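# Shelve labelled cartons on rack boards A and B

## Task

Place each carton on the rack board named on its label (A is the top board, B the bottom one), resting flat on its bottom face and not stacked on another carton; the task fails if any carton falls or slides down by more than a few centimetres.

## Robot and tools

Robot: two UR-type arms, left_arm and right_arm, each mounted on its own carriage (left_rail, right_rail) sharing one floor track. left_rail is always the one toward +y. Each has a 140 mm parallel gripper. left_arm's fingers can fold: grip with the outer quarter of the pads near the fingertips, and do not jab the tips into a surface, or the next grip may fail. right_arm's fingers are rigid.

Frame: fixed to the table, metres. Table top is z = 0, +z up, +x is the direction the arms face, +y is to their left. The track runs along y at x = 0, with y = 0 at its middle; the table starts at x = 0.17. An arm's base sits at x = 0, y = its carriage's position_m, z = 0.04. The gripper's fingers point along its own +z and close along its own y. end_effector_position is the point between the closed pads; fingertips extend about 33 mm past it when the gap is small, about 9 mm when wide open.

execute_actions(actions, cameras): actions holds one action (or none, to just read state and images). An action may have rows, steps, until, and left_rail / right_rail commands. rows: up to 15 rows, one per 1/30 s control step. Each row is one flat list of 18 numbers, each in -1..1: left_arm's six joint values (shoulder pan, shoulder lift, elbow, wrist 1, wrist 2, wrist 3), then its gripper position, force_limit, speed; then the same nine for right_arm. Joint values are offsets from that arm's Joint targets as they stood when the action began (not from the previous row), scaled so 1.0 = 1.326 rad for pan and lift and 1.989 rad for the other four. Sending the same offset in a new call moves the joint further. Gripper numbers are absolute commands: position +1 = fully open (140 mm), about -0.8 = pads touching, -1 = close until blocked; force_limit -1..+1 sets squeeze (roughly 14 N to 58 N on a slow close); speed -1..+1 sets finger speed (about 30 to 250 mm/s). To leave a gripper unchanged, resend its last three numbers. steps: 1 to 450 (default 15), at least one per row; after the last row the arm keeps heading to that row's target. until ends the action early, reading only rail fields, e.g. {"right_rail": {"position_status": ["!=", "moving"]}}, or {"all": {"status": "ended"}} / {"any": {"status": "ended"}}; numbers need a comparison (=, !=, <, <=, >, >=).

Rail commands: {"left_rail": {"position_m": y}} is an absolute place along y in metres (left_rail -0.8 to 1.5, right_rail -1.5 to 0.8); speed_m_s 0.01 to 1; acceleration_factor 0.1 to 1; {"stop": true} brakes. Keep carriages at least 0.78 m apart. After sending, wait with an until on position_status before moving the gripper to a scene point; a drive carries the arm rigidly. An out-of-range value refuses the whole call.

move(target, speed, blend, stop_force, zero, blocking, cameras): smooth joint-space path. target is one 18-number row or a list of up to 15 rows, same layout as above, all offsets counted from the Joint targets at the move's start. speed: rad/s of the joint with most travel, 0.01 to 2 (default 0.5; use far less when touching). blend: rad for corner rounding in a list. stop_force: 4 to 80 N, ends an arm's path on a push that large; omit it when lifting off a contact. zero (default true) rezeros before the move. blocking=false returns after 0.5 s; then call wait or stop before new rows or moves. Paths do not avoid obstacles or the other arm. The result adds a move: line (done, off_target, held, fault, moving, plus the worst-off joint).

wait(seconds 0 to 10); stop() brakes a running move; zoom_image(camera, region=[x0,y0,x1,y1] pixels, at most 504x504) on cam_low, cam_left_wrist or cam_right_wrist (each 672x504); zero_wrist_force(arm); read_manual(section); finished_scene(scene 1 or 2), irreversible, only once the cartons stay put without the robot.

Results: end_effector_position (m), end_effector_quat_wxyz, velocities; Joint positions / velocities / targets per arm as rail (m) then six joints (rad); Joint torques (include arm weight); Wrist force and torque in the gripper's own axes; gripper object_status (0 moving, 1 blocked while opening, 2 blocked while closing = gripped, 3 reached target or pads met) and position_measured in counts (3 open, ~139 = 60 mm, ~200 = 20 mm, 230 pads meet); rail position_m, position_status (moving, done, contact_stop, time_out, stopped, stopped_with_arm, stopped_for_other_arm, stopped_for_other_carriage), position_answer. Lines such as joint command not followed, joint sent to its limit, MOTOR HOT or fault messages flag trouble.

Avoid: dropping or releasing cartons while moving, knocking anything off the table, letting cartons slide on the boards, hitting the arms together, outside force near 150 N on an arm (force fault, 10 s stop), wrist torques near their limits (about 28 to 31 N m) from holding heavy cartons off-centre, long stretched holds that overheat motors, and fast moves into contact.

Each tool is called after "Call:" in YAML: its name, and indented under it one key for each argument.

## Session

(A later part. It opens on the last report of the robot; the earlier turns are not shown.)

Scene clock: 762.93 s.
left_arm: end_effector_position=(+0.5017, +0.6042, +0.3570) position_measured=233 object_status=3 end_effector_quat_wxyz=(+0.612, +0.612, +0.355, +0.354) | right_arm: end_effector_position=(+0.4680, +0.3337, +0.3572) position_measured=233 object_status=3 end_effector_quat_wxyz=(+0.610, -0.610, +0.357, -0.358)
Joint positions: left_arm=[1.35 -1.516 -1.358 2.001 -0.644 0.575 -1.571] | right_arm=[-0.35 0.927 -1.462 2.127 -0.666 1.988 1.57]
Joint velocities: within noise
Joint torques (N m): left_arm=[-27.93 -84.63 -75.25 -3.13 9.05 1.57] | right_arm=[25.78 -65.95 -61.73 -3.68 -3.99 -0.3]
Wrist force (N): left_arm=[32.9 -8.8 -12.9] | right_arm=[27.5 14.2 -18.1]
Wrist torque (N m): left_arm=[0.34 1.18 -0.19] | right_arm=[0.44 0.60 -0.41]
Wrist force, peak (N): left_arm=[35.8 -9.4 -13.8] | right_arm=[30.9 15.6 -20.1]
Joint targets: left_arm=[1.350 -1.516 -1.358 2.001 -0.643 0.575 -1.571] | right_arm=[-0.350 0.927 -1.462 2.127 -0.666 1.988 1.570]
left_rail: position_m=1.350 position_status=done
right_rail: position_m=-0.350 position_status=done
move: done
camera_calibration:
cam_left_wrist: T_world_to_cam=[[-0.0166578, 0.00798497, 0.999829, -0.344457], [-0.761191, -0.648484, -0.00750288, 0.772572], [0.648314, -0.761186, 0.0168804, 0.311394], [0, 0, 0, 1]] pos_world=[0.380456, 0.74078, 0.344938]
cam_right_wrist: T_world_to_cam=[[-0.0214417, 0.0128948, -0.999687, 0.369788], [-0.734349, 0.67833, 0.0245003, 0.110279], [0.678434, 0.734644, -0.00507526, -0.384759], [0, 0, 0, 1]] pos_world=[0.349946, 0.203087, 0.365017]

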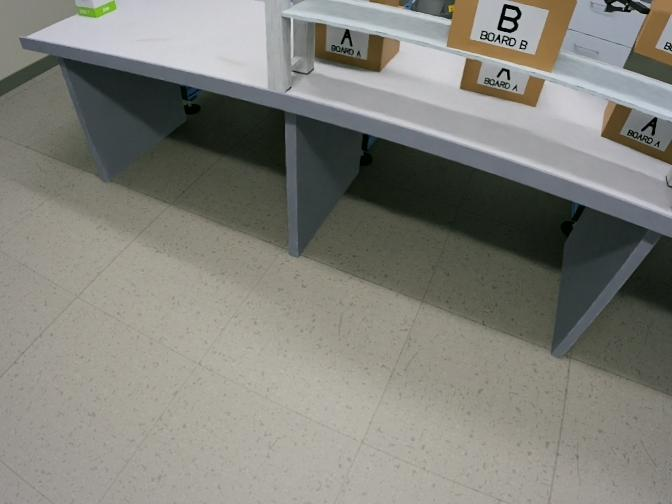

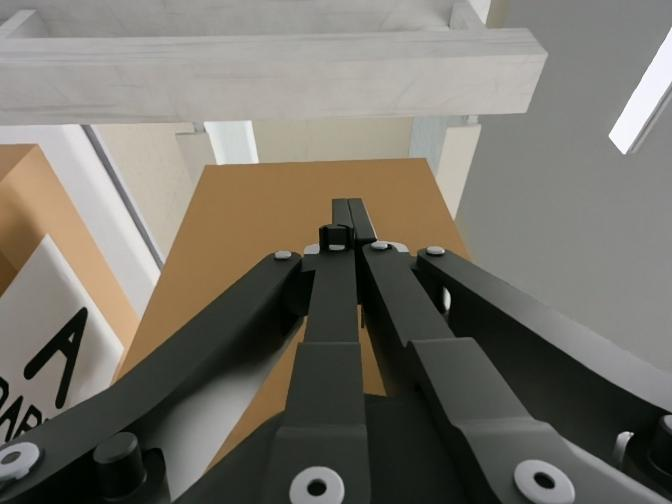

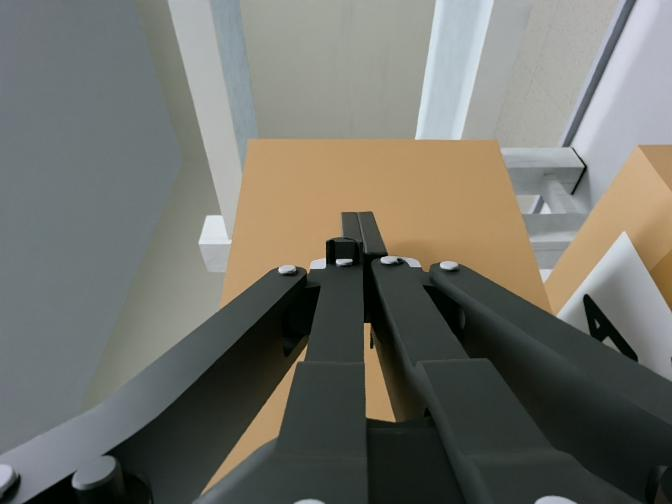

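Call:
move:
  target:
    - [0.04,0.0324,-0.0283,0.0067,0.0266,0,-1,-1,0,-0.0601,-0.0054,0.004,0.0001,-0.0401,0,-1,-1,0]
    - [0.0768,0.0652,-0.0581,0.0146,0.0512,0,-1,-1,0,-0.1195,-0.0067,0.005,0,-0.0797,0,-1,-1,0]
    - [0.1105,0.0986,-0.0895,0.0238,0.0737,0,-1,-1,0,-0.1771,-0.0039,0.0029,0.0003,-0.1181,0,-1,-1,0]
    - [0.1416,0.1327,-0.1227,0.0343,0.0944,0,-1,-1,0,-0.2325,0.0027,-0.0023,0.001,-0.155,0,-1,-1,0]
  speed: 0.1
  blend: 0.02
  cameras: ["cam_left_wrist","cam_right_wrist"]

Scene clock: 781.27 s.
left_arm: end_effector_position=(+0.6357, +0.5315, +0.3571) position_measured=233 object_status=3 end_effector_quat_wxyz=(+0.612, +0.612, +0.355, +0.354) | right_arm: end_effector_position=(+0.6188, +0.2590, +0.3572) position_measured=233 object_status=3 end_effector_quat_wxyz=(+0.610, -0.610, +0.358, -0.358)
Joint positions: left_arm=[1.35 -1.328 -1.182 1.757 -0.575 0.763 -1.571] | right_arm=[-0.35 0.619 -1.458 2.123 -0.664 1.68 1.57]
Joint velocities: within noise
Joint torques (N m): left_arm=[-12.17 -62.52 -76.15 -2.95 17.36 1.8] | right_arm=[7.45 -45.56 -58.12 -3.58 -15.87 -0.23]
Wrist force (N): left_arm=[30.1 -8.9 -13.8] | right_arm=[27.6 14.3 -15.0]
Wrist torque (N m): left_arm=[0.31 1.10 -0.22] | right_arm=[0.46 0.54 -0.44]
Wrist force, peak (N): left_arm=[36.5 -9.6 -14.1] | right_arm=[31.8 15.1 -20.1]
Joint targets: left_arm=[1.350 -1.328 -1.182 1.757 -0.575 0.763 -1.571] | right_arm=[-0.350 0.619 -1.458 2.123 -0.664 1.679 1.570]
left_rail: position_m=1.350 position_status=done
right_rail: position_m=-0.350 position_status=done
move: done
camera_calibration:
cam_left_wrist: T_world_to_cam=[[-0.0167181, 0.00784979, 0.999829, -0.341633], [-0.76119, -0.648484, -0.00763646, 0.827416], [0.648313, -0.761188, 0.0168166, 0.169215], [0, 0, 0, 1]] pos_world=[0.514405, 0.668052, 0.345047]
cam_right_wrist: T_world_to_cam=[[-0.0221434, 0.0122206, -0.99968, 0.374569], [-0.73435, 0.678326, 0.0245585, 0.271726], [0.67841, 0.734659, -0.00604625, -0.431786], [0, 0, 0, 1]] pos_world=[0.500763, 0.128319, 0.365165]
Images, in order (width x height): cam_left_wrist 672x504, cam_right_wrist 672x504.

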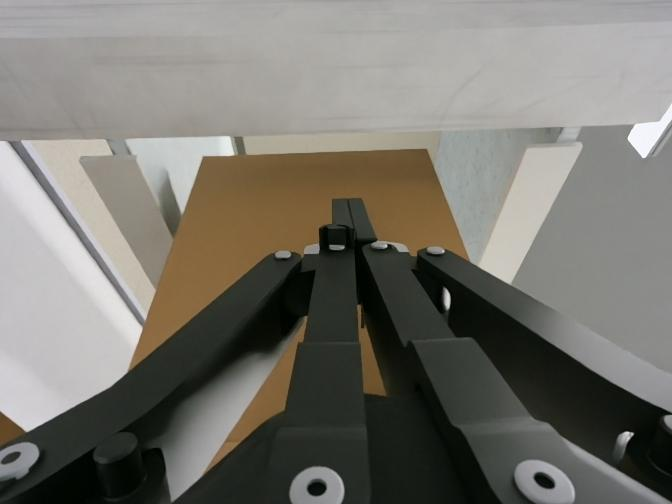

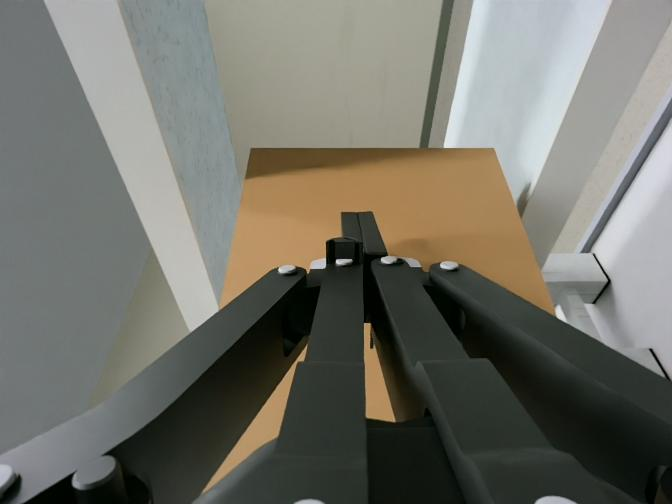

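Call:
move:
  target:
    - [0.0284,0.0346,-0.0348,0.0118,0.0189,0,-1,-1,0,-0.0526,0.0102,-0.0084,0.0011,-0.035,0,-1,-1,0]
    - [0.0548,0.0701,-0.0716,0.0249,0.0365,0,-1,-1,0,-0.1017,0.0241,-0.0193,0.0027,-0.0678,0,-1,-1,0]
    - [0.0792,0.1066,-0.1104,0.0394,0.0528,0,-1,-1,0,-0.1474,0.041,-0.033,0.0052,-0.0983,0,-1,-1,0]
    - [0.1017,0.144,-0.1513,0.0553,0.0678,0,-1,-1,0,-0.1897,0.0609,-0.0494,0.0083,-0.1265,0,-1,-1,0]
  speed: 0.1
  blend: 0.02
  cameras: ["cam_left_wrist","cam_right_wrist"]

Scene clock: 803.03 s.
left_arm: end_effector_position=(+0.7695, +0.4580, +0.3573) position_measured=233 object_status=3 end_effector_quat_wxyz=(+0.612, +0.612, +0.355, +0.354) | right_arm: end_effector_position=(+0.7702, +0.1848, +0.3579) position_measured=233 object_status=3 end_effector_quat_wxyz=(+0.610, -0.610, +0.357, -0.358)
Joint positions: left_arm=[1.35 -1.193 -0.991 1.456 -0.465 0.898 -1.571] | right_arm=[-0.35 0.367 -1.378 2.024 -0.647 1.428 1.57]
Joint velocities: within noise
Joint torques (N m): left_arm=[-11.47 -83.28 -77.6 -3.57 16.8 1.77] | right_arm=[7.48 -53.73 -56.36 -2.72 -15.88 -0.36]
Wrist force (N): left_arm=[29.0 -8.8 -16.2] | right_arm=[24.2 14.2 -14.9]
Wrist torque (N m): left_arm=[0.41 1.11 -0.20] | right_arm=[0.43 1.25 -0.35]
Wrist force, peak (N): left_arm=[33.8 -9.6 -16.5] | right_arm=[33.1 14.4 -16.3]
Joint targets: left_arm=[1.350 -1.193 -0.991 1.456 -0.465 0.898 -1.571] | right_arm=[-0.350 0.367 -1.378 2.024 -0.647 1.428 1.570]
left_rail: position_m=1.350 position_status=done
right_rail: position_m=-0.350 position_status=done
move: done
camera_calibration:
cam_left_wrist: T_world_to_cam=[[-0.0167639, 0.00783335, 0.999829, -0.338933], [-0.761187, -0.648487, -0.00768195, 0.881667], [0.648316, -0.761186, 0.0168338, 0.026544], [0, 0, 0, 1]] pos_world=[0.648223, 0.594609, 0.345201]
cam_right_wrist: T_world_to_cam=[[-0.0212853, 0.0126869, -0.999693, 0.378818], [-0.734426, 0.678256, 0.0242449, 0.43342], [0.678355, 0.734717, -0.00511928, -0.480343], [0, 0, 0, 1]] pos_world=[0.652222, 0.0541407, 0.365735]
Images, in order (width x height): cam_left_wrist 672x504, cam_right_wrist 672x504.

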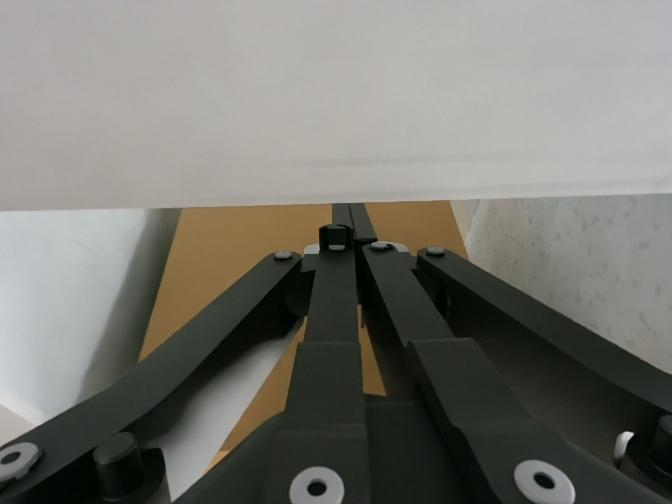

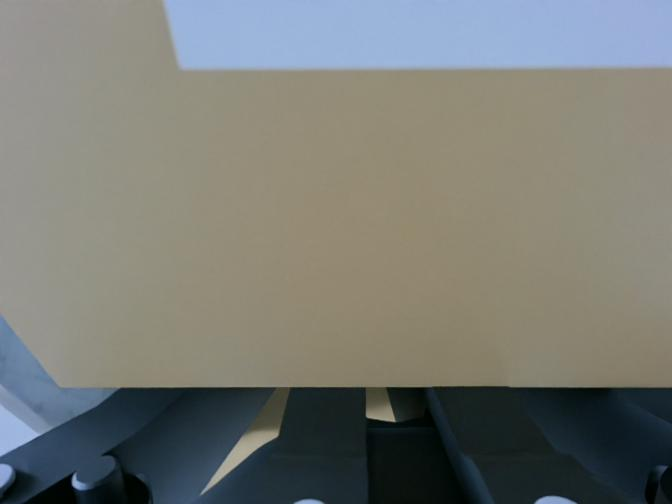

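Call:
move:
  target: [0,0.0161,0.0098,-0.0205,0,0,-1,-1,0,0,0.024,0.0109,-0.0268,0,0,-1,-1,0]
  speed: 0.02
  stop_force: 9
  cameras: ["cam_left_wrist","cam_low"]

Scene clock: 817.23 s.
left_arm: end_effector_position=(+0.7696, +0.4579, +0.3381) position_measured=233 object_status=3 end_effector_quat_wxyz=(+0.612, +0.612, +0.355, +0.354) | right_arm: end_effector_position=(+0.7705, +0.1848, +0.3374) position_measured=233 object_status=3 end_effector_quat_wxyz=(+0.610, -0.610, +0.357, -0.358)
Joint positions: left_arm=[1.35 -1.193 -0.976 1.469 -0.494 0.898 -1.571] | right_arm=[-0.35 0.367 -1.354 2.04 -0.686 1.428 1.57]
Joint velocities: within noise
Joint torques (N m): left_arm=[-15.44 -118.74 -70.07 -2.83 15.73 1.59] | right_arm=[12.1 -74.98 -51.21 -1.92 -14.52 -0.49]
Wrist force (N): left_arm=[29.6 -1.6 -16.3] | right_arm=[28.6 10.2 -16.4]
Wrist torque (N m): left_arm=[0.16 1.08 -0.30] | right_arm=[0.89 1.21 -0.22]
Wrist force, peak (N): left_arm=[30.4 -9.3 -17.0] | right_arm=[28.3 4.4 -20.0]
Joint targets: left_arm=[1.350 -1.193 -0.976 1.469 -0.494 0.898 -1.571] | right_arm=[-0.350 0.367 -1.354 2.040 -0.686 1.428 1.570]
left_rail: position_m=1.350 position_status=done
right_rail: position_m=-0.350 position_status=done
move: contact (left_arm, right_arm); left_arm: the wrist 1 is farthest, 0.012 rad from its target; right_arm: the wrist 1 is farthest, 0.014 rad from its target
camera_calibration:
cam_left_wrist: T_world_to_cam=[[-0.0168287, 0.00799591, 0.999826, -0.319743], [-0.761174, -0.648503, -0.0076255, 0.881503], [0.64833, -0.76117, 0.0169997, 0.0266045], [0, 0, 0, 1]] pos_world=[0.648348, 0.594465, 0.325957]
Images, in order (width x height): cam_low 672x504, cam_left_wrist 672x504.

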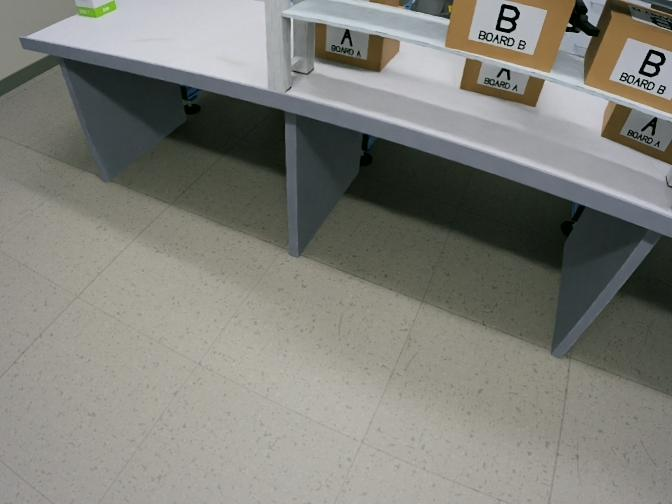

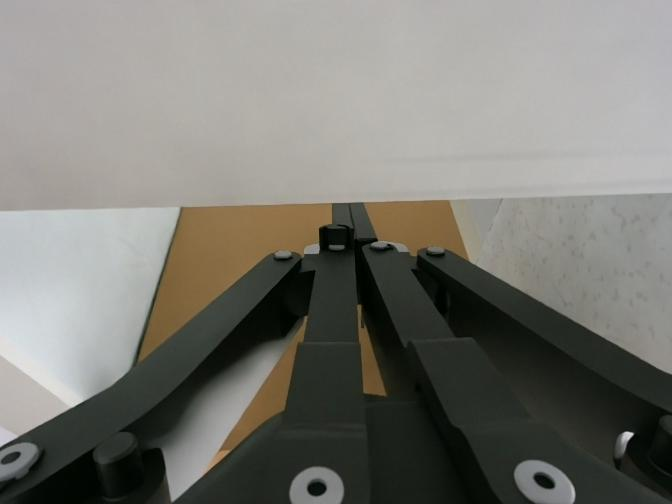

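Call:
move:
  target: [0.0048,-0.0144,0.0157,-0.0056,0.0032,0,-1,-1,0,-0.0142,-0.009,0.0074,-0.0014,-0.0095,0,-1,-1,0]
  speed: 0.1
  cameras: []

Scene clock: 836.10 s.
left_arm: end_effector_position=(+0.7693, +0.4728, +0.3382) position_measured=233 object_status=3 end_effector_quat_wxyz=(+0.612, +0.612, +0.355, +0.354) | right_arm: end_effector_position=(+0.7696, +0.1734, +0.3377) position_measured=233 object_status=3 end_effector_quat_wxyz=(+0.610, -0.610, +0.357, -0.358)
Joint positions: left_arm=[1.35 -1.187 -0.995 1.5 -0.505 0.904 -1.571] | right_arm=[-0.35 0.348 -1.366 2.055 -0.689 1.409 1.57]
Joint velocities: within noise
Joint torques (N m): left_arm=[13.72 -118.92 -33.37 -5.33 2.19 1.23] | right_arm=[-17.09 -71.86 -27.5 -7.49 -1.79 -0.75]
Wrist force (N): left_arm=[0.3 0.3 -0.1] | right_arm=[-5.1 7.7 2.7]
Wrist torque (N m): left_arm=[0.12 0.07 -0.31] | right_arm=[1.04 0.36 -0.24]
Wrist force, peak (N): left_arm=[29.9 -0.9 -16.4] | right_arm=[29.0 10.2 -16.2]
Joint targets: left_arm=[1.350 -1.187 -0.995 1.501 -0.505 0.904 -1.571] | right_arm=[-0.350 0.348 -1.366 2.055 -0.689 1.409 1.570]
left_rail: position_m=1.350 position_status=done
right_rail: position_m=-0.350 position_status=done
move: done
No camera images: "cameras" was empty.

Call:
move:
  target:
    - [-0.1187,-0.0797,0.0858,-0.0332,-0.0791,0,-1,-1,0,0.095,-0.1186,0.0929,-0.0138,0.0628,0,-1,-1,0]
    - [-0.2601,-0.1738,0.1811,-0.0657,-0.1734,0,-1,-1,0,0.3081,-0.1949,0.1436,-0.0136,0.2049,0,-1,-1,0]
    - [-0.2601,-0.271,0.1053,0.0749,-0.1734,0,-1,-1,0,0.3081,-0.326,0.0485,0.1688,0.2049,0,-1,-1,0]
  speed: 0.5
  blend: 0.04

Scene clock: 850.33 s.
left_arm: end_effector_position=(+0.4957, +0.5208, +0.5005) position_measured=233 object_status=3 end_effector_quat_wxyz=(+0.612, +0.612, +0.355, +0.354) | right_arm: end_effector_position=(+0.4670, +0.2165, +0.5003) position_measured=233 object_status=3 end_effector_quat_wxyz=(+0.610, -0.610, +0.357, -0.358)
Joint positions: left_arm=[1.35 -1.532 -1.355 1.71 -0.356 0.559 -1.571] | right_arm=[-0.35 0.757 -1.798 2.151 -0.354 1.816 1.57]
Joint velocities: within noise
Joint torques (N m): left_arm=[-14.09 -91.51 -58.73 1.78 -2.57 1.06] | right_arm=[11.89 -38.73 -51.03 0.54 3.3 -0.82]
Wrist force (N): left_arm=[-0.2 0.0 -0.1] | right_arm=[0.3 8.1 3.4]
Wrist torque (N m): left_arm=[0.06 0.15 -0.31] | right_arm=[1.11 -0.24 -0.36]
Wrist force, peak (N): left_arm=[3.1 0.3 3.4] | right_arm=[2.9 8.3 5.8]
Joint targets: left_arm=[1.350 -1.532 -1.355 1.710 -0.356 0.559 -1.571] | right_arm=[-0.350 0.757 -1.798 2.151 -0.353 1.816 1.570]
left_rail: position_m=1.350 position_status=done
right_rail: position_m=-0.350 position_status=done
move: done
camera_calibration:
cam_left_wrist: T_world_to_cam=[[-0.0166486, 0.0079408, 0.99983, -0.48727], [-0.761175, -0.648503, -0.00752413, 0.714946], [0.648333, -0.761171, 0.016841, 0.249375], [0, 0, 0, 1]] pos_world=[0.374409, 0.657331, 0.488367]
cam_right_wrist: T_world_to_cam=[[-0.0213624, 0.0128495, -0.999689, 0.514299], [-0.735106, 0.677512, 0.0244169, 0.186177], [0.677615, 0.735399, -0.00502754, -0.29701], [0, 0, 0, 1]] pos_world=[0.349105, 0.0856753, 0.508101]

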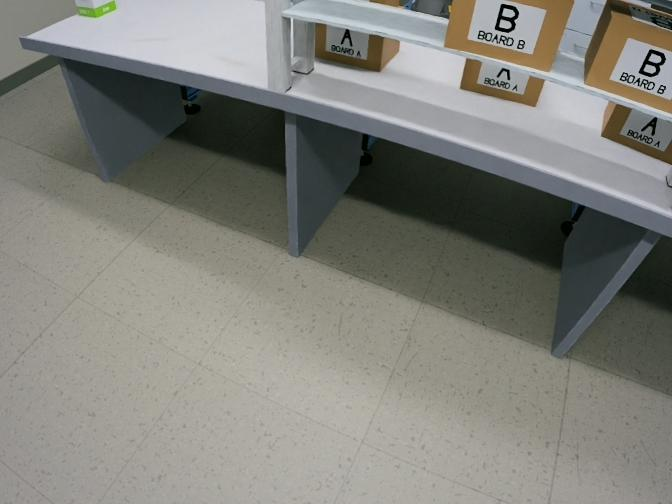

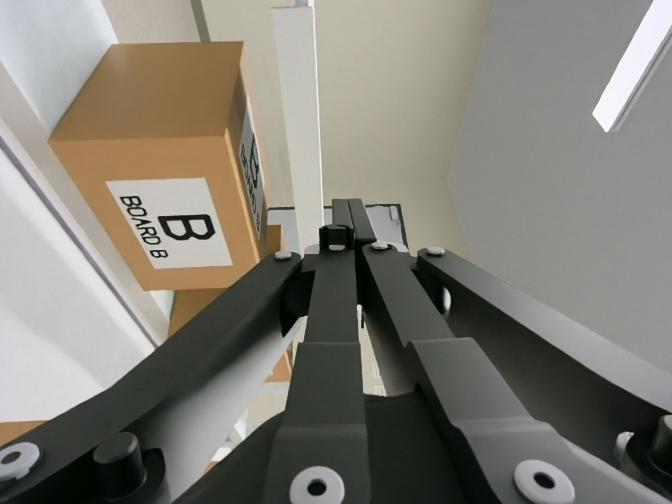

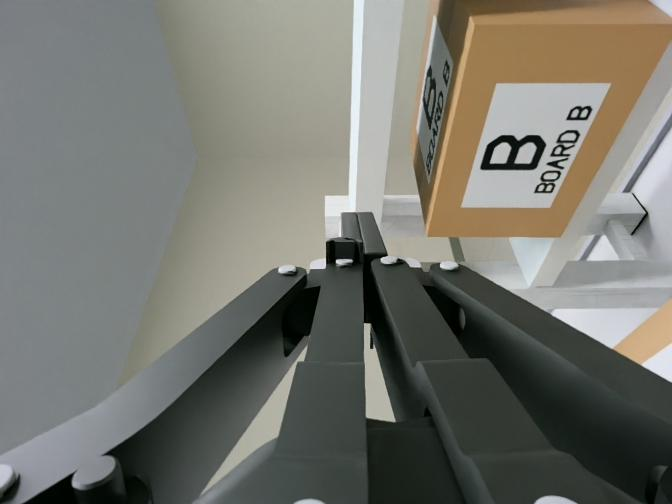

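Call:
execute_actions:
  actions:
    - {"left_rail":{"position_m":0.35},"right_rail":{"position_m":-1.3},"steps":150,"until":{"all":{"status":"ended"}}}
  cameras: []

Call:
move:
  target:
    - [0.0223,-0.1979,0.1453,-0.0128,0.0148,0,-1,-1,0,-0.0124,0.0827,-0.0441,-0.011,-0.0077,0,-1,-1,0]
    - [0.0223,0.017,0.2603,-0.2712,0.0148,0,-1,-1,0,-0.0124,0.3096,0.0764,-0.2828,-0.0077,0,-1,-1,0]
  speed: 0.5

Scene clock: 869.07 s.
left_arm: end_effector_position=(+0.4957, +0.0000, +0.5006) position_measured=233 object_status=3 end_effector_quat_wxyz=(+0.612, +0.612, +0.355, +0.354) | right_arm: end_effector_position=(+0.4669, -0.7334, +0.5004) position_measured=233 object_status=3 end_effector_quat_wxyz=(+0.610, -0.610, +0.357, -0.358) end_effector_velocity=(+0.000, +0.000, -0.001) end_effector_angular_velocity=(-0.002, +0.002, +0.001)
Joint positions: left_arm=[0.829 -1.532 -1.355 1.71 -0.356 0.559 -1.571] | right_arm=[-1.3 0.757 -1.799 2.151 -0.353 1.816 1.57]
Joint velocities: left_arm=[within noise] | right_arm=[-0.001 0 0.002 0 0.001 -0.001 0]
Joint torques (N m): left_arm=[15.19 -52.14 -50.4 0.65 -0.98 1.22] | right_arm=[7.72 -18.43 -39.52 -0.54 2.25 -0.54]
Wrist force (N): left_arm=[0.0 -0.1 -0.1] | right_arm=[0.4 7.9 3.2]
Wrist torque (N m): left_arm=[0.06 0.12 -0.31] | right_arm=[1.06 -0.26 -0.36]
Wrist force, peak (N): left_arm=[-3.7 0.1 2.1] | right_arm=[-1.9 7.8 4.3]
Joint targets: left_arm=[0.829 -1.532 -1.355 1.710 -0.356 0.559 -1.571] | right_arm=[-1.300 0.757 -1.798 2.151 -0.353 1.816 1.570]
Tool commands: left_gripper/position=-1.0 left_gripper/force_limit=-1.0 left_gripper/speed=+0.0 right_gripper/position=-1.0 right_gripper/force_limit=-1.0 right_gripper/speed=+0.0
left_rail: position_m=0.829 position_status=stopped_for_other_arm position_answer=taken
right_rail: position_m=-1.300 position_status=done
No camera images: "cameras" was empty.

Scene clock: 871.43 s.
left_arm: end_effector_position=(+0.5038, +0.1710, +0.2501) position_measured=233 object_status=3 end_effector_quat_wxyz=(+0.612, +0.612, +0.355, +0.355) | right_arm: end_effector_position=(+0.5193, -0.6951, +0.2506) position_measured=233 object_status=3 end_effector_quat_wxyz=(+0.610, -0.610, +0.357, -0.358)
Joint positions: left_arm=[0.829 -1.502 -1.332 2.228 -0.895 0.589 -1.571] | right_arm=[-1.3 0.74 -1.388 2.303 -0.916 1.801 1.57]
Joint velocities: within noise
Joint torques (N m): left_arm=[13.37 -37.3 -20.53 -5.39 2.06 1.19] | right_arm=[-14.51 -37.7 -20.4 -7.49 -2.17 -0.54]
Wrist force (N): left_arm=[0.1 0.0 -0.4] | right_arm=[-0.3 7.6 3.3]
Wrist torque (N m): left_arm=[0.05 0.09 -0.30] | right_arm=[1.02 -0.11 -0.36]
Wrist force, peak (N): left_arm=[3.7 0.0 -1.2] | right_arm=[-0.1 10.1 2.8]
Joint targets: left_arm=[0.829 -1.502 -1.332 2.228 -0.895 0.589 -1.571] | right_arm=[-1.300 0.740 -1.388 2.303 -0.916 1.801 1.570]
left_rail: position_m=0.829 position_status=stopped_for_other_arm position_answer=taken
right_rail: position_m=-1.300 position_status=done
move: done
camera_calibration:
cam_left_wrist: T_world_to_cam=[[-0.0166092, 0.00716209, 0.999836, -0.233964], [-0.76109, -0.648597, -0.00799709, 0.492516], [0.648434, -0.761098, 0.0162237, -0.0177738], [0, 0, 0, 1]] pos_world=[0.382488, 0.307593, 0.238153]
cam_right_wrist: T_world_to_cam=[[-0.0212866, 0.0129188, -0.99969, 0.277501], [-0.734342, 0.678341, 0.0244025, 0.84849], [0.678446, 0.734634, -0.00495276, 0.33563], [0, 0, 0, 1]] pos_world=[0.401282, -0.825716, 0.258372]

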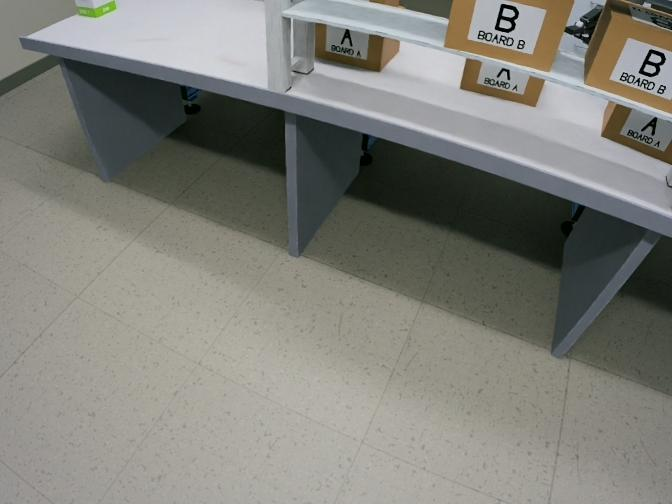

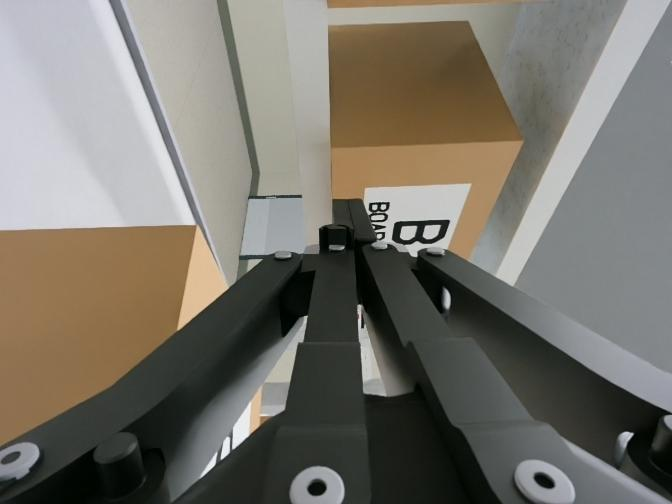

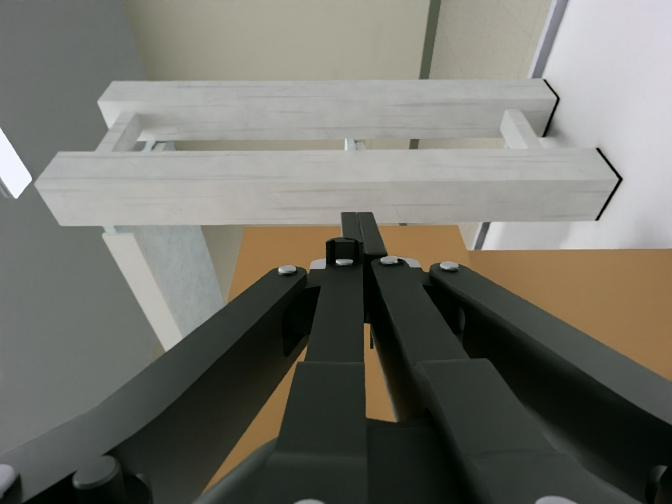

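Call:
move:
  target: [0,-0.2149,-0.115,0.2584,0,0,-1,-1,0,0,0,0,0,0,0,-1,-1,0]
  speed: 0.5
  cameras: []

Call:
execute_actions:
  actions:
    - {"left_rail":{"position_m":0.35},"steps":150,"until":{"left_rail":{"position_status":["!=","moving"]}}}
  cameras: []

Scene clock: 880.77 s.
left_arm: end_effector_position=(+0.5038, +0.1712, +0.4997) position_measured=233 object_status=3 end_effector_quat_wxyz=(+0.612, +0.612, +0.355, +0.355) | right_arm: end_effector_position=(+0.5193, -0.6950, +0.2504) position_measured=233 object_status=3 end_effector_quat_wxyz=(+0.610, -0.610, +0.357, -0.358)
Joint positions: left_arm=[0.829 -1.502 -1.617 1.999 -0.381 0.589 -1.571] | right_arm=[-1.3 0.74 -1.388 2.303 -0.916 1.801 1.57]
Joint velocities: within noise
Joint torques (N m): left_arm=[12.37 -64.08 -58.75 1.52 0.92 1.48] | right_arm=[-7.29 -40.29 -27.93 -5.1 -2.3 -0.65]
Wrist force (N): left_arm=[-0.2 0.1 -0.1] | right_arm=[-0.1 7.6 3.5]
Wrist torque (N m): left_arm=[0.09 0.14 -0.30] | right_arm=[1.02 -0.16 -0.35]
Wrist force, peak (N): left_arm=[0.4 3.0 -0.5] | right_arm=[0.1 8.3 3.5]
Joint targets: left_arm=[0.829 -1.502 -1.617 1.999 -0.381 0.589 -1.571] | right_arm=[-1.300 0.740 -1.388 2.303 -0.916 1.801 1.570]
left_rail: position_m=0.829 position_status=stopped_for_other_arm position_answer=taken
right_rail: position_m=-1.300 position_status=done
move: done
No camera images: "cameras" was empty.

Scene clock: 882.73 s.
left_arm: end_effector_position=(+0.5038, -0.3080, +0.4998) position_measured=233 object_status=3 end_effector_quat_wxyz=(+0.612, +0.612, +0.355, +0.355) end_effector_velocity=(+0.000, -0.002, -0.001) end_effector_angular_velocity=(+0.002, +0.000, +0.001) | right_arm: end_effector_position=(+0.5193, -0.6950, +0.2504) position_measured=233 object_status=3 end_effector_quat_wxyz=(+0.610, -0.610, +0.357, -0.358)
Joint positions: left_arm=[0.35 -1.502 -1.617 1.999 -0.381 0.589 -1.571] | right_arm=[-1.3 0.74 -1.388 2.303 -0.916 1.801 1.57]
Joint velocities: left_arm=[-0.001 0.001 0.003 0 -0.001 0 0] | right_arm=[within noise]
Joint torques (N m): left_arm=[-9.13 -47.98 -42.87 0.59 1.01 1.01] | right_arm=[-5.13 -40.69 -31.61 -4.47 -2.08 -0.36]
Wrist force (N): left_arm=[0.3 0.1 0.1] | right_arm=[-0.2 7.5 3.6]
Wrist torque (N m): left_arm=[0.07 0.04 -0.30] | right_arm=[1.01 -0.14 -0.36]
Wrist force, peak (N): left_arm=[1.6 0.1 -0.6] | right_arm=[-0.2 7.9 3.8]
Joint targets: left_arm=[0.350 -1.502 -1.617 1.999 -0.381 0.589 -1.571] | right_arm=[-1.300 0.740 -1.388 2.303 -0.916 1.801 1.570]
Tool commands: left_gripper/position=-1.0 left_gripper/force_limit=-1.0 left_gripper/speed=+0.0 right_gripper/position=-1.0 right_gripper/force_limit=-1.0 right_gripper/speed=+0.0
left_rail: position_m=0.350 position_status=done
right_rail: position_m=-1.300 position_status=done
No camera images: "cameras" was empty.

Call:
move:
  target: [0,0.16206,0.05782,-0.12992,0,0,-1,-1,0,0,0,0,0,0,0,-1,-1,0]
  speed: 0.4

Scene clock: 915.83 s.
left_arm: end_effector_position=(+0.5054, -0.3326, +0.3184) position_measured=233 object_status=3 end_effector_quat_wxyz=(+0.589, +0.634, +0.343, +0.366) | right_arm: end_effector_position=(+0.5193, -0.6950, +0.2504) position_measured=233 object_status=3 end_effector_quat_wxyz=(+0.610, -0.610, +0.357, -0.358)
Joint positions: left_arm=[0.35 -1.502 -1.402 2.114 -0.639 0.589 -1.571] | right_arm=[-1.3 0.74 -1.388 2.303 -0.916 1.801 1.57]
Joint velocities: within noise
Joint torques (N m): left_arm=[-10.95 -32.71 -27.26 -4.42 -0.11 1.25] | right_arm=[0.95 -39.37 -35.06 -2.03 -2.21 -0.03]
Wrist force (N): left_arm=[0.1 0.0 -0.5] | right_arm=[0.0 8.0 3.6]
Wrist torque (N m): left_arm=[0.05 0.08 -0.27] | right_arm=[1.09 -0.17 -0.36]
Wrist force, peak (N): left_arm=[-0.1 -3.2 -0.1] | right_arm=[0.1 8.0 3.6]
Joint targets: left_arm=[0.350 -1.502 -1.402 2.114 -0.640 0.589 -1.571] | right_arm=[-1.300 0.740 -1.388 2.303 -0.916 1.801 1.570]
left_rail: position_m=0.350 position_status=done
right_rail: position_m=-1.300 position_status=done
move: done
camera_calibration:
cam_left_wrist: T_world_to_cam=[[-0.0116882, -0.0642954, 0.997862, -0.324222], [-0.761235, -0.646501, -0.0505726, 0.182034], [0.648371, -0.760199, -0.0413874, -0.384575], [0, 0, 0, 1]] pos_world=[0.384128, -0.195514, 0.316819]
cam_right_wrist: T_world_to_cam=[[-0.0213119, 0.0128954, -0.99969, 0.27739], [-0.734342, 0.678341, 0.0244053, 0.848453], [0.678445, 0.734634, -0.00498714, 0.335627], [0, 0, 0, 1]] pos_world=[0.401261, -0.825681, 0.258271]

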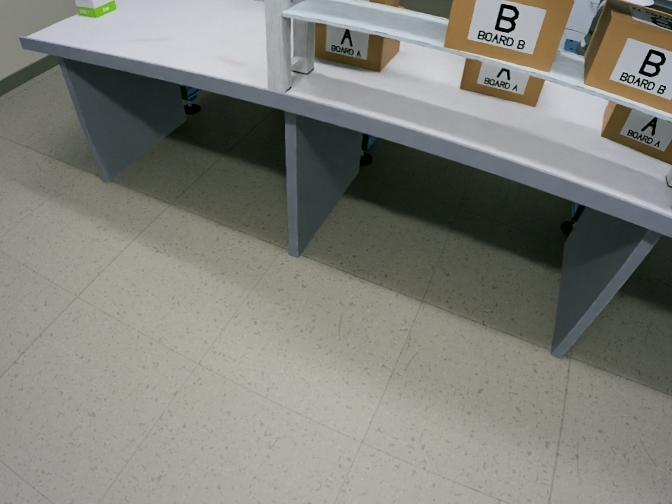

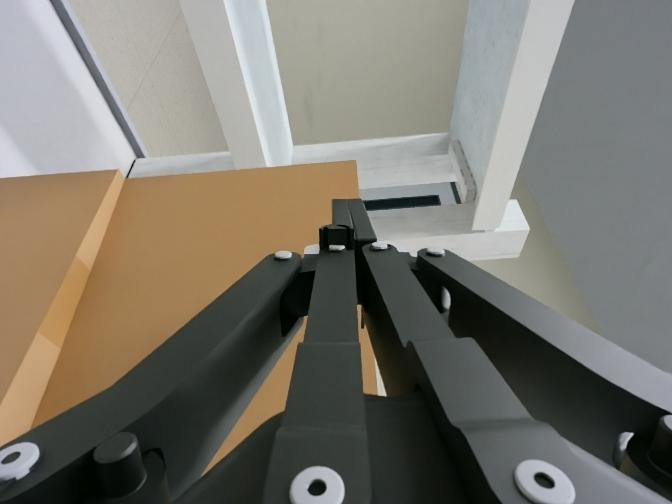

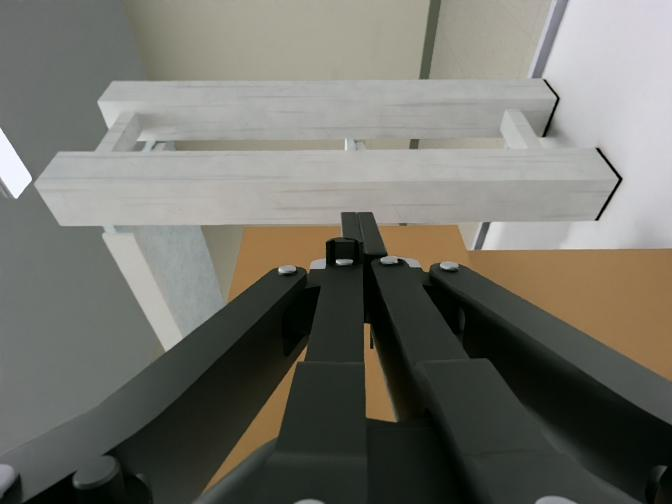

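Call:
move:
  target: [0,0.0528,0.0573,-0.1282,0,0,-1,-1,0,0,0,0,0,0,0,-1,-1,0]
  speed: 0.4
  cameras: ["cam_left_wrist"]

Call:
move:
  target: [-0.00596,0.05566,-0.0544,0.01679,-0.00397,0,-1,-1,0,0.06621,0.05716,-0.05204,0.01443,0.04364,0,-1,-1,0]
  speed: 0.03
  stop_force: 8
  cameras: ["cam_left_wrist"]

Scene clock: 937.23 s.
left_arm: end_effector_position=(+0.5038, -0.3080, +0.2499) position_measured=233 object_status=3 end_effector_quat_wxyz=(+0.611, +0.612, +0.355, +0.355) | right_arm: end_effector_position=(+0.5193, -0.6950, +0.2504) position_measured=233 object_status=3 end_effector_quat_wxyz=(+0.610, -0.610, +0.357, -0.358)
Joint positions: left_arm=[0.35 -1.502 -1.332 2.228 -0.894 0.589 -1.571] | right_arm=[-1.3 0.74 -1.388 2.303 -0.916 1.801 1.57]
Joint velocities: within noise
Joint torques (N m): left_arm=[-9.71 -36.97 -21.95 -4.88 -0.42 1.54] | right_arm=[5.56 -42.16 -34.38 -0.35 -2.15 -0.32]
Wrist force (N): left_arm=[0.1 -0.2 0.0] | right_arm=[-0.3 7.6 3.5]
Wrist torque (N m): left_arm=[0.02 0.09 -0.29] | right_arm=[1.03 -0.11 -0.36]
Wrist force, peak (N): left_arm=[0.5 -1.3 -0.9] | right_arm=[-0.1 8.1 3.3]
Joint targets: left_arm=[0.350 -1.502 -1.332 2.228 -0.894 0.589 -1.571] | right_arm=[-1.300 0.740 -1.388 2.303 -0.916 1.801 1.570]
left_rail: position_m=0.350 position_status=done
right_rail: position_m=-1.300 position_status=done
move: done
camera_calibration:
cam_left_wrist: T_world_to_cam=[[-0.0165536, 0.00635659, 0.999843, -0.230559], [-0.761091, -0.64859, -0.00847729, 0.181896], [0.648434, -0.761112, 0.0155744, -0.382228], [0, 0, 0, 1]] pos_world=[0.382473, -0.171477, 0.238018]
Images, in order (width x height): cam_left_wrist 672x504.

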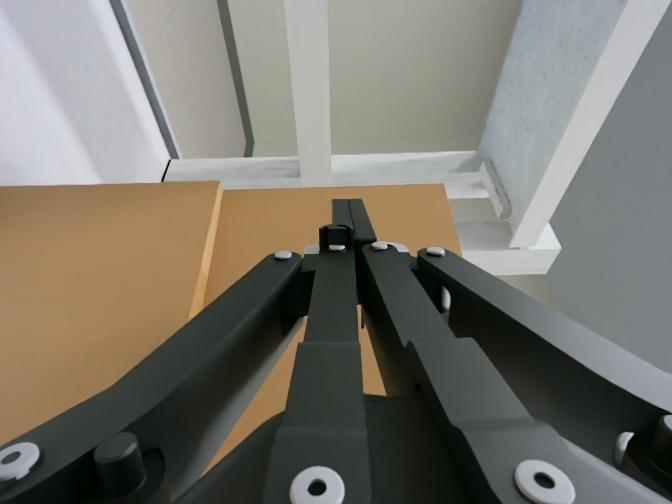

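Scene clock: 941.60 s.
left_arm: end_effector_position=(+0.5036, -0.3546, +0.2504) position_measured=233 object_status=3 end_effector_quat_wxyz=(+0.612, +0.612, +0.355, +0.355) | right_arm: end_effector_position=(+0.5194, -0.6429, +0.2500) position_measured=233 object_status=3 end_effector_quat_wxyz=(+0.610, -0.610, +0.357, -0.358)
Joint positions: left_arm=[0.35 -1.508 -1.275 2.144 -0.869 0.583 -1.571] | right_arm=[-1.3 0.816 -1.322 2.214 -0.891 1.876 1.57]
Joint velocities: within noise
Joint torques (N m): left_arm=[10.11 -81.76 -25.29 -4.15 2.74 1.73] | right_arm=[-13.01 -67.79 -21.1 -6.23 -3.44 -0.02]
Wrist force (N): left_arm=[2.2 0.0 -3.3] | right_arm=[1.4 8.2 2.3]
Wrist torque (N m): left_arm=[0.13 0.13 -0.29] | right_arm=[1.39 0.08 -0.30]
Wrist force, peak (N): left_arm=[7.5 0.8 -4.7] | right_arm=[8.5 7.1 -2.0]
Joint targets: left_arm=[0.350 -1.508 -1.275 2.144 -0.869 0.583 -1.571] | right_arm=[-1.300 0.816 -1.322 2.214 -0.891 1.876 1.570]
left_rail: position_m=0.350 position_status=done
right_rail: position_m=-1.300 position_status=done
move: contact (left_arm, right_arm); left_arm: the elbow is farthest, 0.025 rad from its target; right_arm: the elbow is farthest, 0.014 rad from its target
camera_calibration:
cam_left_wrist: T_world_to_cam=[[-0.016609, 0.00712535, 0.999837, -0.230474], [-0.761074, -0.648616, -0.00802039, 0.151493], [0.648453, -0.761082, 0.0161958, -0.417724], [0, 0, 0, 1]] pos_world=[0.382343, -0.218019, 0.238417]
Images, in order (width x height): cam_left_wrist 672x504.

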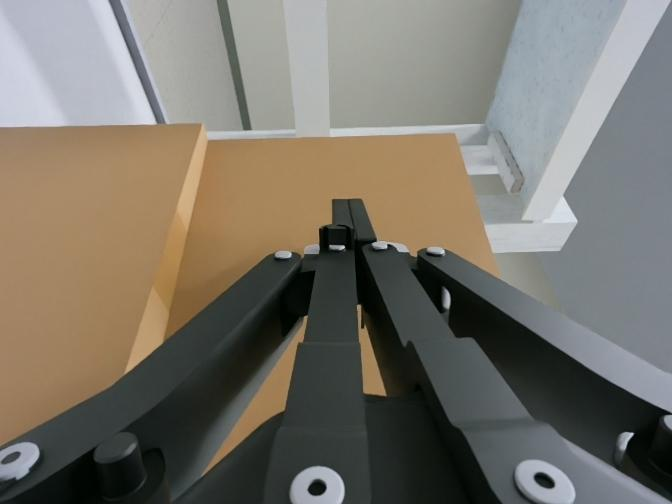

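Call:
move:
  target:
    - [-0.0005,0.0029,-0.0025,0.0005,-0.0002,0,-1,-1,0,0.0033,0.0023,-0.0024,0.0004,0.0022,0,-1,-1,0]
    - [-0.0005,-0.0268,-0.0101,0.0279,-0.0002,0,-1,-1,0,0.0033,-0.0297,-0.0104,0.0297,0.0022,0,-1,-1,0]
    - [-0.0005,-0.0548,-0.0189,0.0554,-0.0002,0,-1,-1,0,0.0033,-0.0595,-0.0196,0.0588,0.0022,0,-1,-1,0]
    - [-0.0005,-0.0809,-0.0288,0.0827,-0.0002,0,-1,-1,0,0.0033,-0.0872,-0.0299,0.0875,0.0022,0,-1,-1,0]
    - [-0.0005,-0.1053,-0.0399,0.1101,-0.0002,0,-1,-1,0,0.0033,-0.1127,-0.0415,0.1161,0.0022,0,-1,-1,0]
  speed: 0.07
  blend: [0,0.02,0.02,0.02,0]

Scene clock: 970.57 s.
left_arm: end_effector_position=(+0.5034, -0.3575, +0.3600) position_measured=233 object_status=3 end_effector_quat_wxyz=(+0.612, +0.612, +0.355, +0.355) | right_arm: end_effector_position=(+0.5190, -0.6400, +0.3606) position_measured=233 object_status=3 end_effector_quat_wxyz=(+0.610, -0.610, +0.357, -0.358)
Joint positions: left_arm=[0.35 -1.509 -1.415 2.065 -0.65 0.582 -1.571] | right_arm=[-1.3 0.821 -1.472 2.131 -0.66 1.881 1.57]
Joint velocities: within noise
Joint torques (N m): left_arm=[-31.93 -80.76 -75.55 -2.31 16.54 1.68] | right_arm=[30.35 -65.35 -60.65 -3.5 -7.24 -0.08]
Wrist force (N): left_arm=[29.4 -11.0 -18.5] | right_arm=[31.5 19.2 -11.6]
Wrist torque (N m): left_arm=[0.20 0.94 -0.16] | right_arm=[1.14 0.70 -0.43]
Wrist force, peak (N): left_arm=[30.1 12.3 -25.9] | right_arm=[35.0 19.4 -12.6]
Joint targets: left_arm=[0.350 -1.509 -1.415 2.065 -0.650 0.582 -1.571] | right_arm=[-1.300 0.821 -1.472 2.131 -0.660 1.881 1.570]
left_rail: position_m=0.350 position_status=done
right_rail: position_m=-1.300 position_status=done
move: done
camera_calibration:
cam_left_wrist: T_world_to_cam=[[-0.0166074, 0.0071307, 0.999837, -0.34003], [-0.761249, -0.64841, -0.00802002, 0.150466], [0.648247, -0.761258, 0.0161966, -0.421525], [0, 0, 0, 1]] pos_world=[0.382148, -0.220901, 0.348009]
cam_right_wrist: T_world_to_cam=[[-0.0212302, 0.013042, -0.99969, 0.38681], [-0.734892, 0.677744, 0.0244486, 0.808133], [0.677852, 0.735183, -0.00480418, 0.296498], [0, 0, 0, 1]] pos_world=[0.401121, -0.770732, 0.368356]

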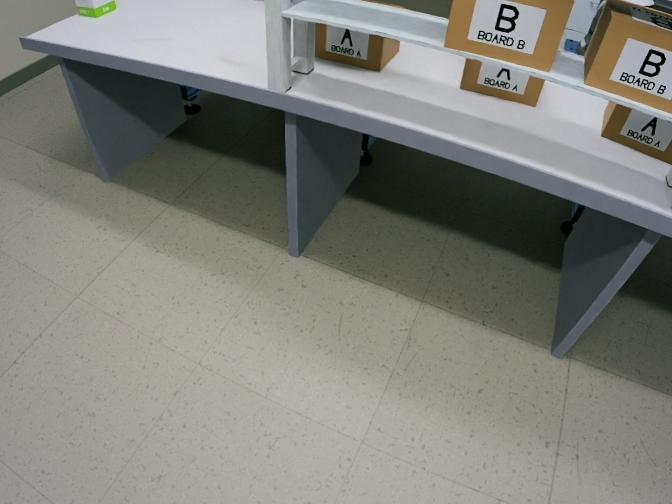

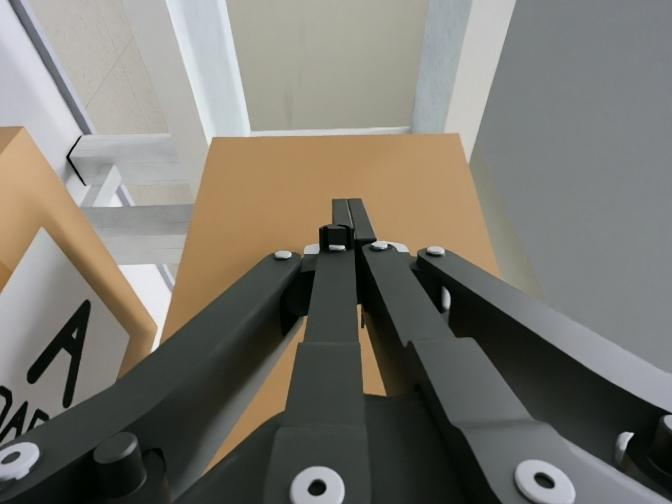

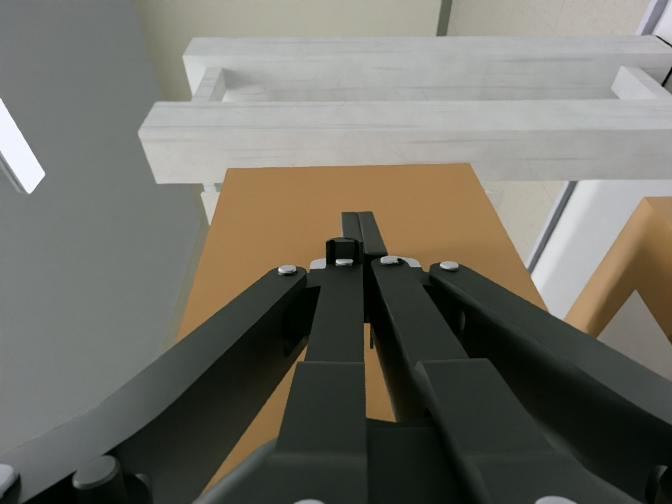

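Call:
move:
  target:
    - [0.0041,-0.0486,0.0404,-0.0080,0.0027,0,-1,-1,0,0.0423,0.0514,-0.0384,0.0061,0.0282,0,-1,-1,0]
    - [0.0093,-0.0995,0.0790,-0.0127,0.0062,0,-1,-1,0,0.0799,0.1019,-0.0786,0.0107,0.0532,0,-1,-1,0]
    - [0.0157,-0.1529,0.1161,-0.0142,0.0105,0,-1,-1,0,0.1126,0.1513,-0.1207,0.0199,0.0751,0,-1,-1,0]
    - [0.0232,-0.2086,0.1514,-0.0124,0.0155,0,-1,-1,0,0.1408,0.1996,-0.1648,0.0317,0.0939,0,-1,-1,0]
  speed: 0.08
  blend: 0.02
  cameras: ["cam_left_wrist","cam_right_wrist"]

Scene clock: 1018.60 s.
left_arm: end_effector_position=(+0.5034, -0.1742, +0.3520) position_measured=233 object_status=3 end_effector_quat_wxyz=(+0.612, +0.612, +0.355, +0.354) | right_arm: end_effector_position=(+0.5190, -0.4566, +0.3528) position_measured=233 object_status=3 end_effector_quat_wxyz=(+0.610, -0.610, +0.357, -0.358)
Joint positions: left_arm=[0.35 -1.478 -1.691 2.366 -0.674 0.613 -1.571] | right_arm=[-1.3 1.007 -1.207 1.804 -0.597 2.067 1.57]
Joint velocities: within noise
Joint torques (N m): left_arm=[-6.77 -54.88 -53.64 -3.03 16.69 1.52] | right_arm=[31.76 -73.73 -61.37 -3.77 -4.25 -0.54]
Wrist force (N): left_arm=[29.6 -9.4 -19.4] | right_arm=[32.1 18.3 -12.4]
Wrist torque (N m): left_arm=[0.40 1.03 -0.16] | right_arm=[1.01 0.63 -0.43]
Wrist force, peak (N): left_arm=[30.1 -10.7 -19.1] | right_arm=[34.1 19.7 -12.6]
Joint targets: left_arm=[0.350 -1.478 -1.691 2.366 -0.674 0.613 -1.571] | right_arm=[-1.300 1.007 -1.207 1.804 -0.597 2.067 1.570]
left_rail: position_m=0.350 position_status=done
right_rail: position_m=-1.300 position_status=done
move: done
camera_calibration:
cam_left_wrist: T_world_to_cam=[[-0.0166081, 0.00726959, 0.999836, -0.333352], [-0.76129, -0.648363, -0.00793154, 0.269219], [0.648199, -0.761297, 0.0163023, -0.281918], [0, 0, 0, 1]] pos_world=[0.382156, -0.0376486, 0.340029]
cam_right_wrist: T_world_to_cam=[[-0.0212997, 0.0131879, -0.999686, 0.376759], [-0.734846, 0.677788, 0.0245983, 0.683929], [0.6779, 0.735139, -0.00474559, 0.161593], [0, 0, 0, 1]] pos_world=[0.401063, -0.587321, 0.360584]
Images, in order (width x height): cam_left_wrist 672x504, cam_right_wrist 672x504.

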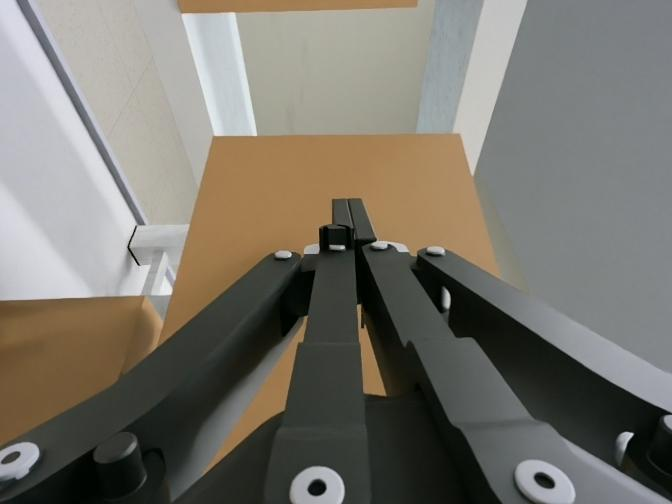

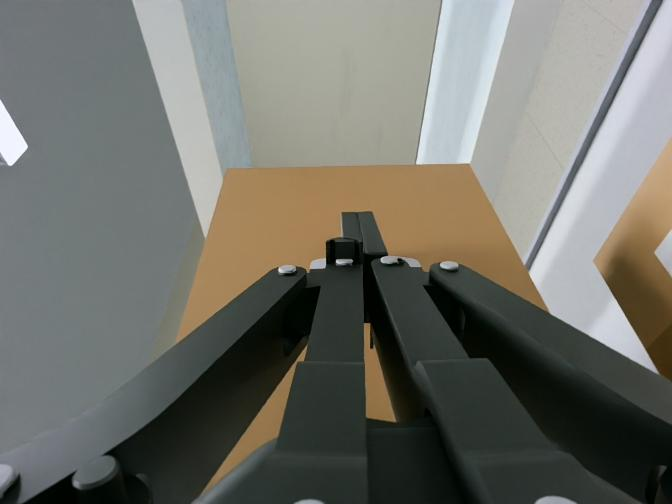

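Call:
move:
  target:
    - [0.0650,0.0265,-0.0150,-0.0026,0.0433,0,-1,-1,0,-0.0284,0.0112,-0.0110,0.0035,-0.0189,0,-1,-1,0]
    - [0.1257,0.0541,-0.0318,-0.0043,0.0838,0,-1,-1,0,-0.0555,0.0236,-0.0233,0.0075,-0.0370,0,-1,-1,0]
    - [0.1820,0.0829,-0.0502,-0.0051,0.1214,0,-1,-1,0,-0.0816,0.0373,-0.0370,0.0121,-0.0544,0,-1,-1,0]
    - [0.2342,0.1124,-0.0701,-0.0048,0.1562,0,-1,-1,0,-0.1065,0.0521,-0.0520,0.0173,-0.0710,0,-1,-1,0]
    - [0.2824,0.1422,-0.0913,-0.0035,0.1882,0,-1,-1,0,-0.1302,0.0681,-0.0684,0.0230,-0.0868,0,-1,-1,0]
    - [0.3265,0.1722,-0.1138,-0.0011,0.2177,0,-1,-1,0,-0.1527,0.0851,-0.0862,0.0295,-0.1018,0,-1,-1,0]
    - [0.3673,0.2024,-0.1374,0.0025,0.2448,0,-1,-1,0,-0.1742,0.1032,-0.1054,0.0366,-0.1161,0,-1,-1,0]
    - [0.4045,0.2328,-0.1623,0.0071,0.2697,0,-1,-1,0,-0.1946,0.1225,-0.1259,0.0443,-0.1298,0,-1,-1,0]
  speed: 0.08
  blend: 0.02
  cameras: ["cam_low","cam_right_wrist"]

Scene clock: 1060.73 s.
left_arm: end_effector_position=(+0.7690, -0.1744, +0.3520) position_measured=233 object_status=3 end_effector_quat_wxyz=(+0.612, +0.612, +0.355, +0.354) | right_arm: end_effector_position=(+0.7692, -0.4564, +0.3528) position_measured=233 object_status=3 end_effector_quat_wxyz=(+0.610, -0.610, +0.357, -0.358)
Joint positions: left_arm=[0.35 -0.942 -1.383 2.044 -0.66 1.149 -1.571] | right_arm=[-1.3 0.749 -1.045 1.553 -0.509 1.809 1.57]
Joint velocities: within noise
Joint torques (N m): left_arm=[-14.94 -45.48 -78.36 -4.16 17.68 1.32] | right_arm=[13.77 -90.29 -61.97 -4.13 -20.21 -0.59]
Wrist force (N): left_arm=[31.4 -11.3 -22.0] | right_arm=[36.1 18.8 -16.0]
Wrist torque (N m): left_arm=[0.30 1.37 -0.21] | right_arm=[0.99 0.67 -0.51]
Wrist force, peak (N): left_arm=[34.3 -9.2 -24.6] | right_arm=[38.0 19.7 -16.4]
Joint targets: left_arm=[0.350 -0.942 -1.383 2.043 -0.660 1.150 -1.571] | right_arm=[-1.300 0.749 -1.045 1.553 -0.509 1.809 1.570]
left_rail: position_m=0.350 position_status=done
right_rail: position_m=-1.300 position_status=done
move: done
camera_calibration:
cam_right_wrist: T_world_to_cam=[[-0.0212357, 0.0129643, -0.99969, 0.381941], [-0.734954, 0.677678, 0.0244004, 0.867764], [0.677785, 0.735244, -0.00486276, -0.00803194], [0, 0, 0, 1]] pos_world=[0.651321, -0.587111, 0.360609]
Images, in order (width x height): cam_low 672x504, cam_right_wrist 672x504.

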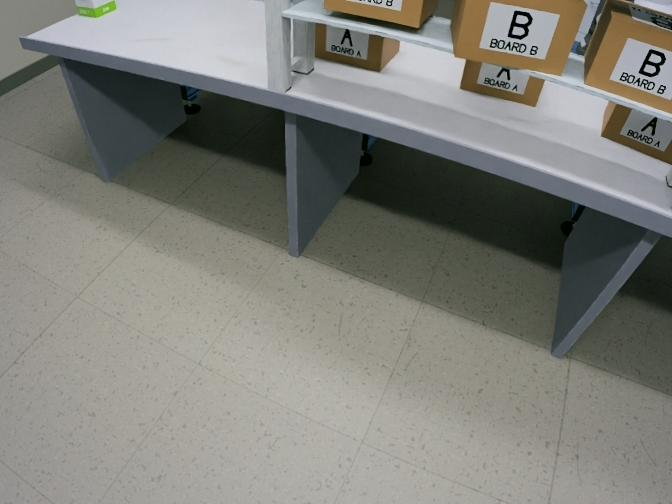

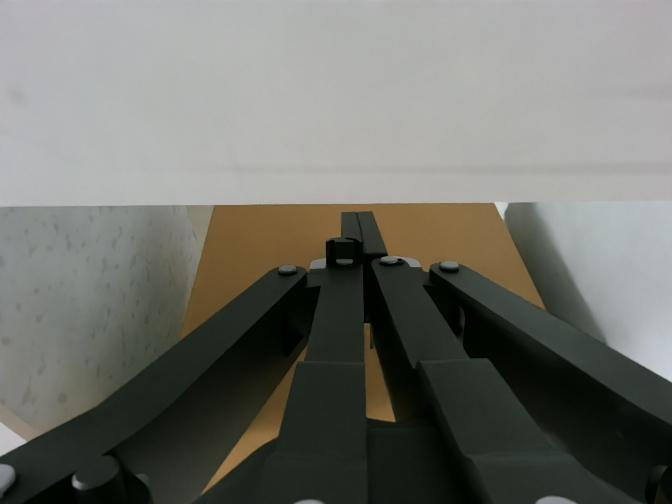

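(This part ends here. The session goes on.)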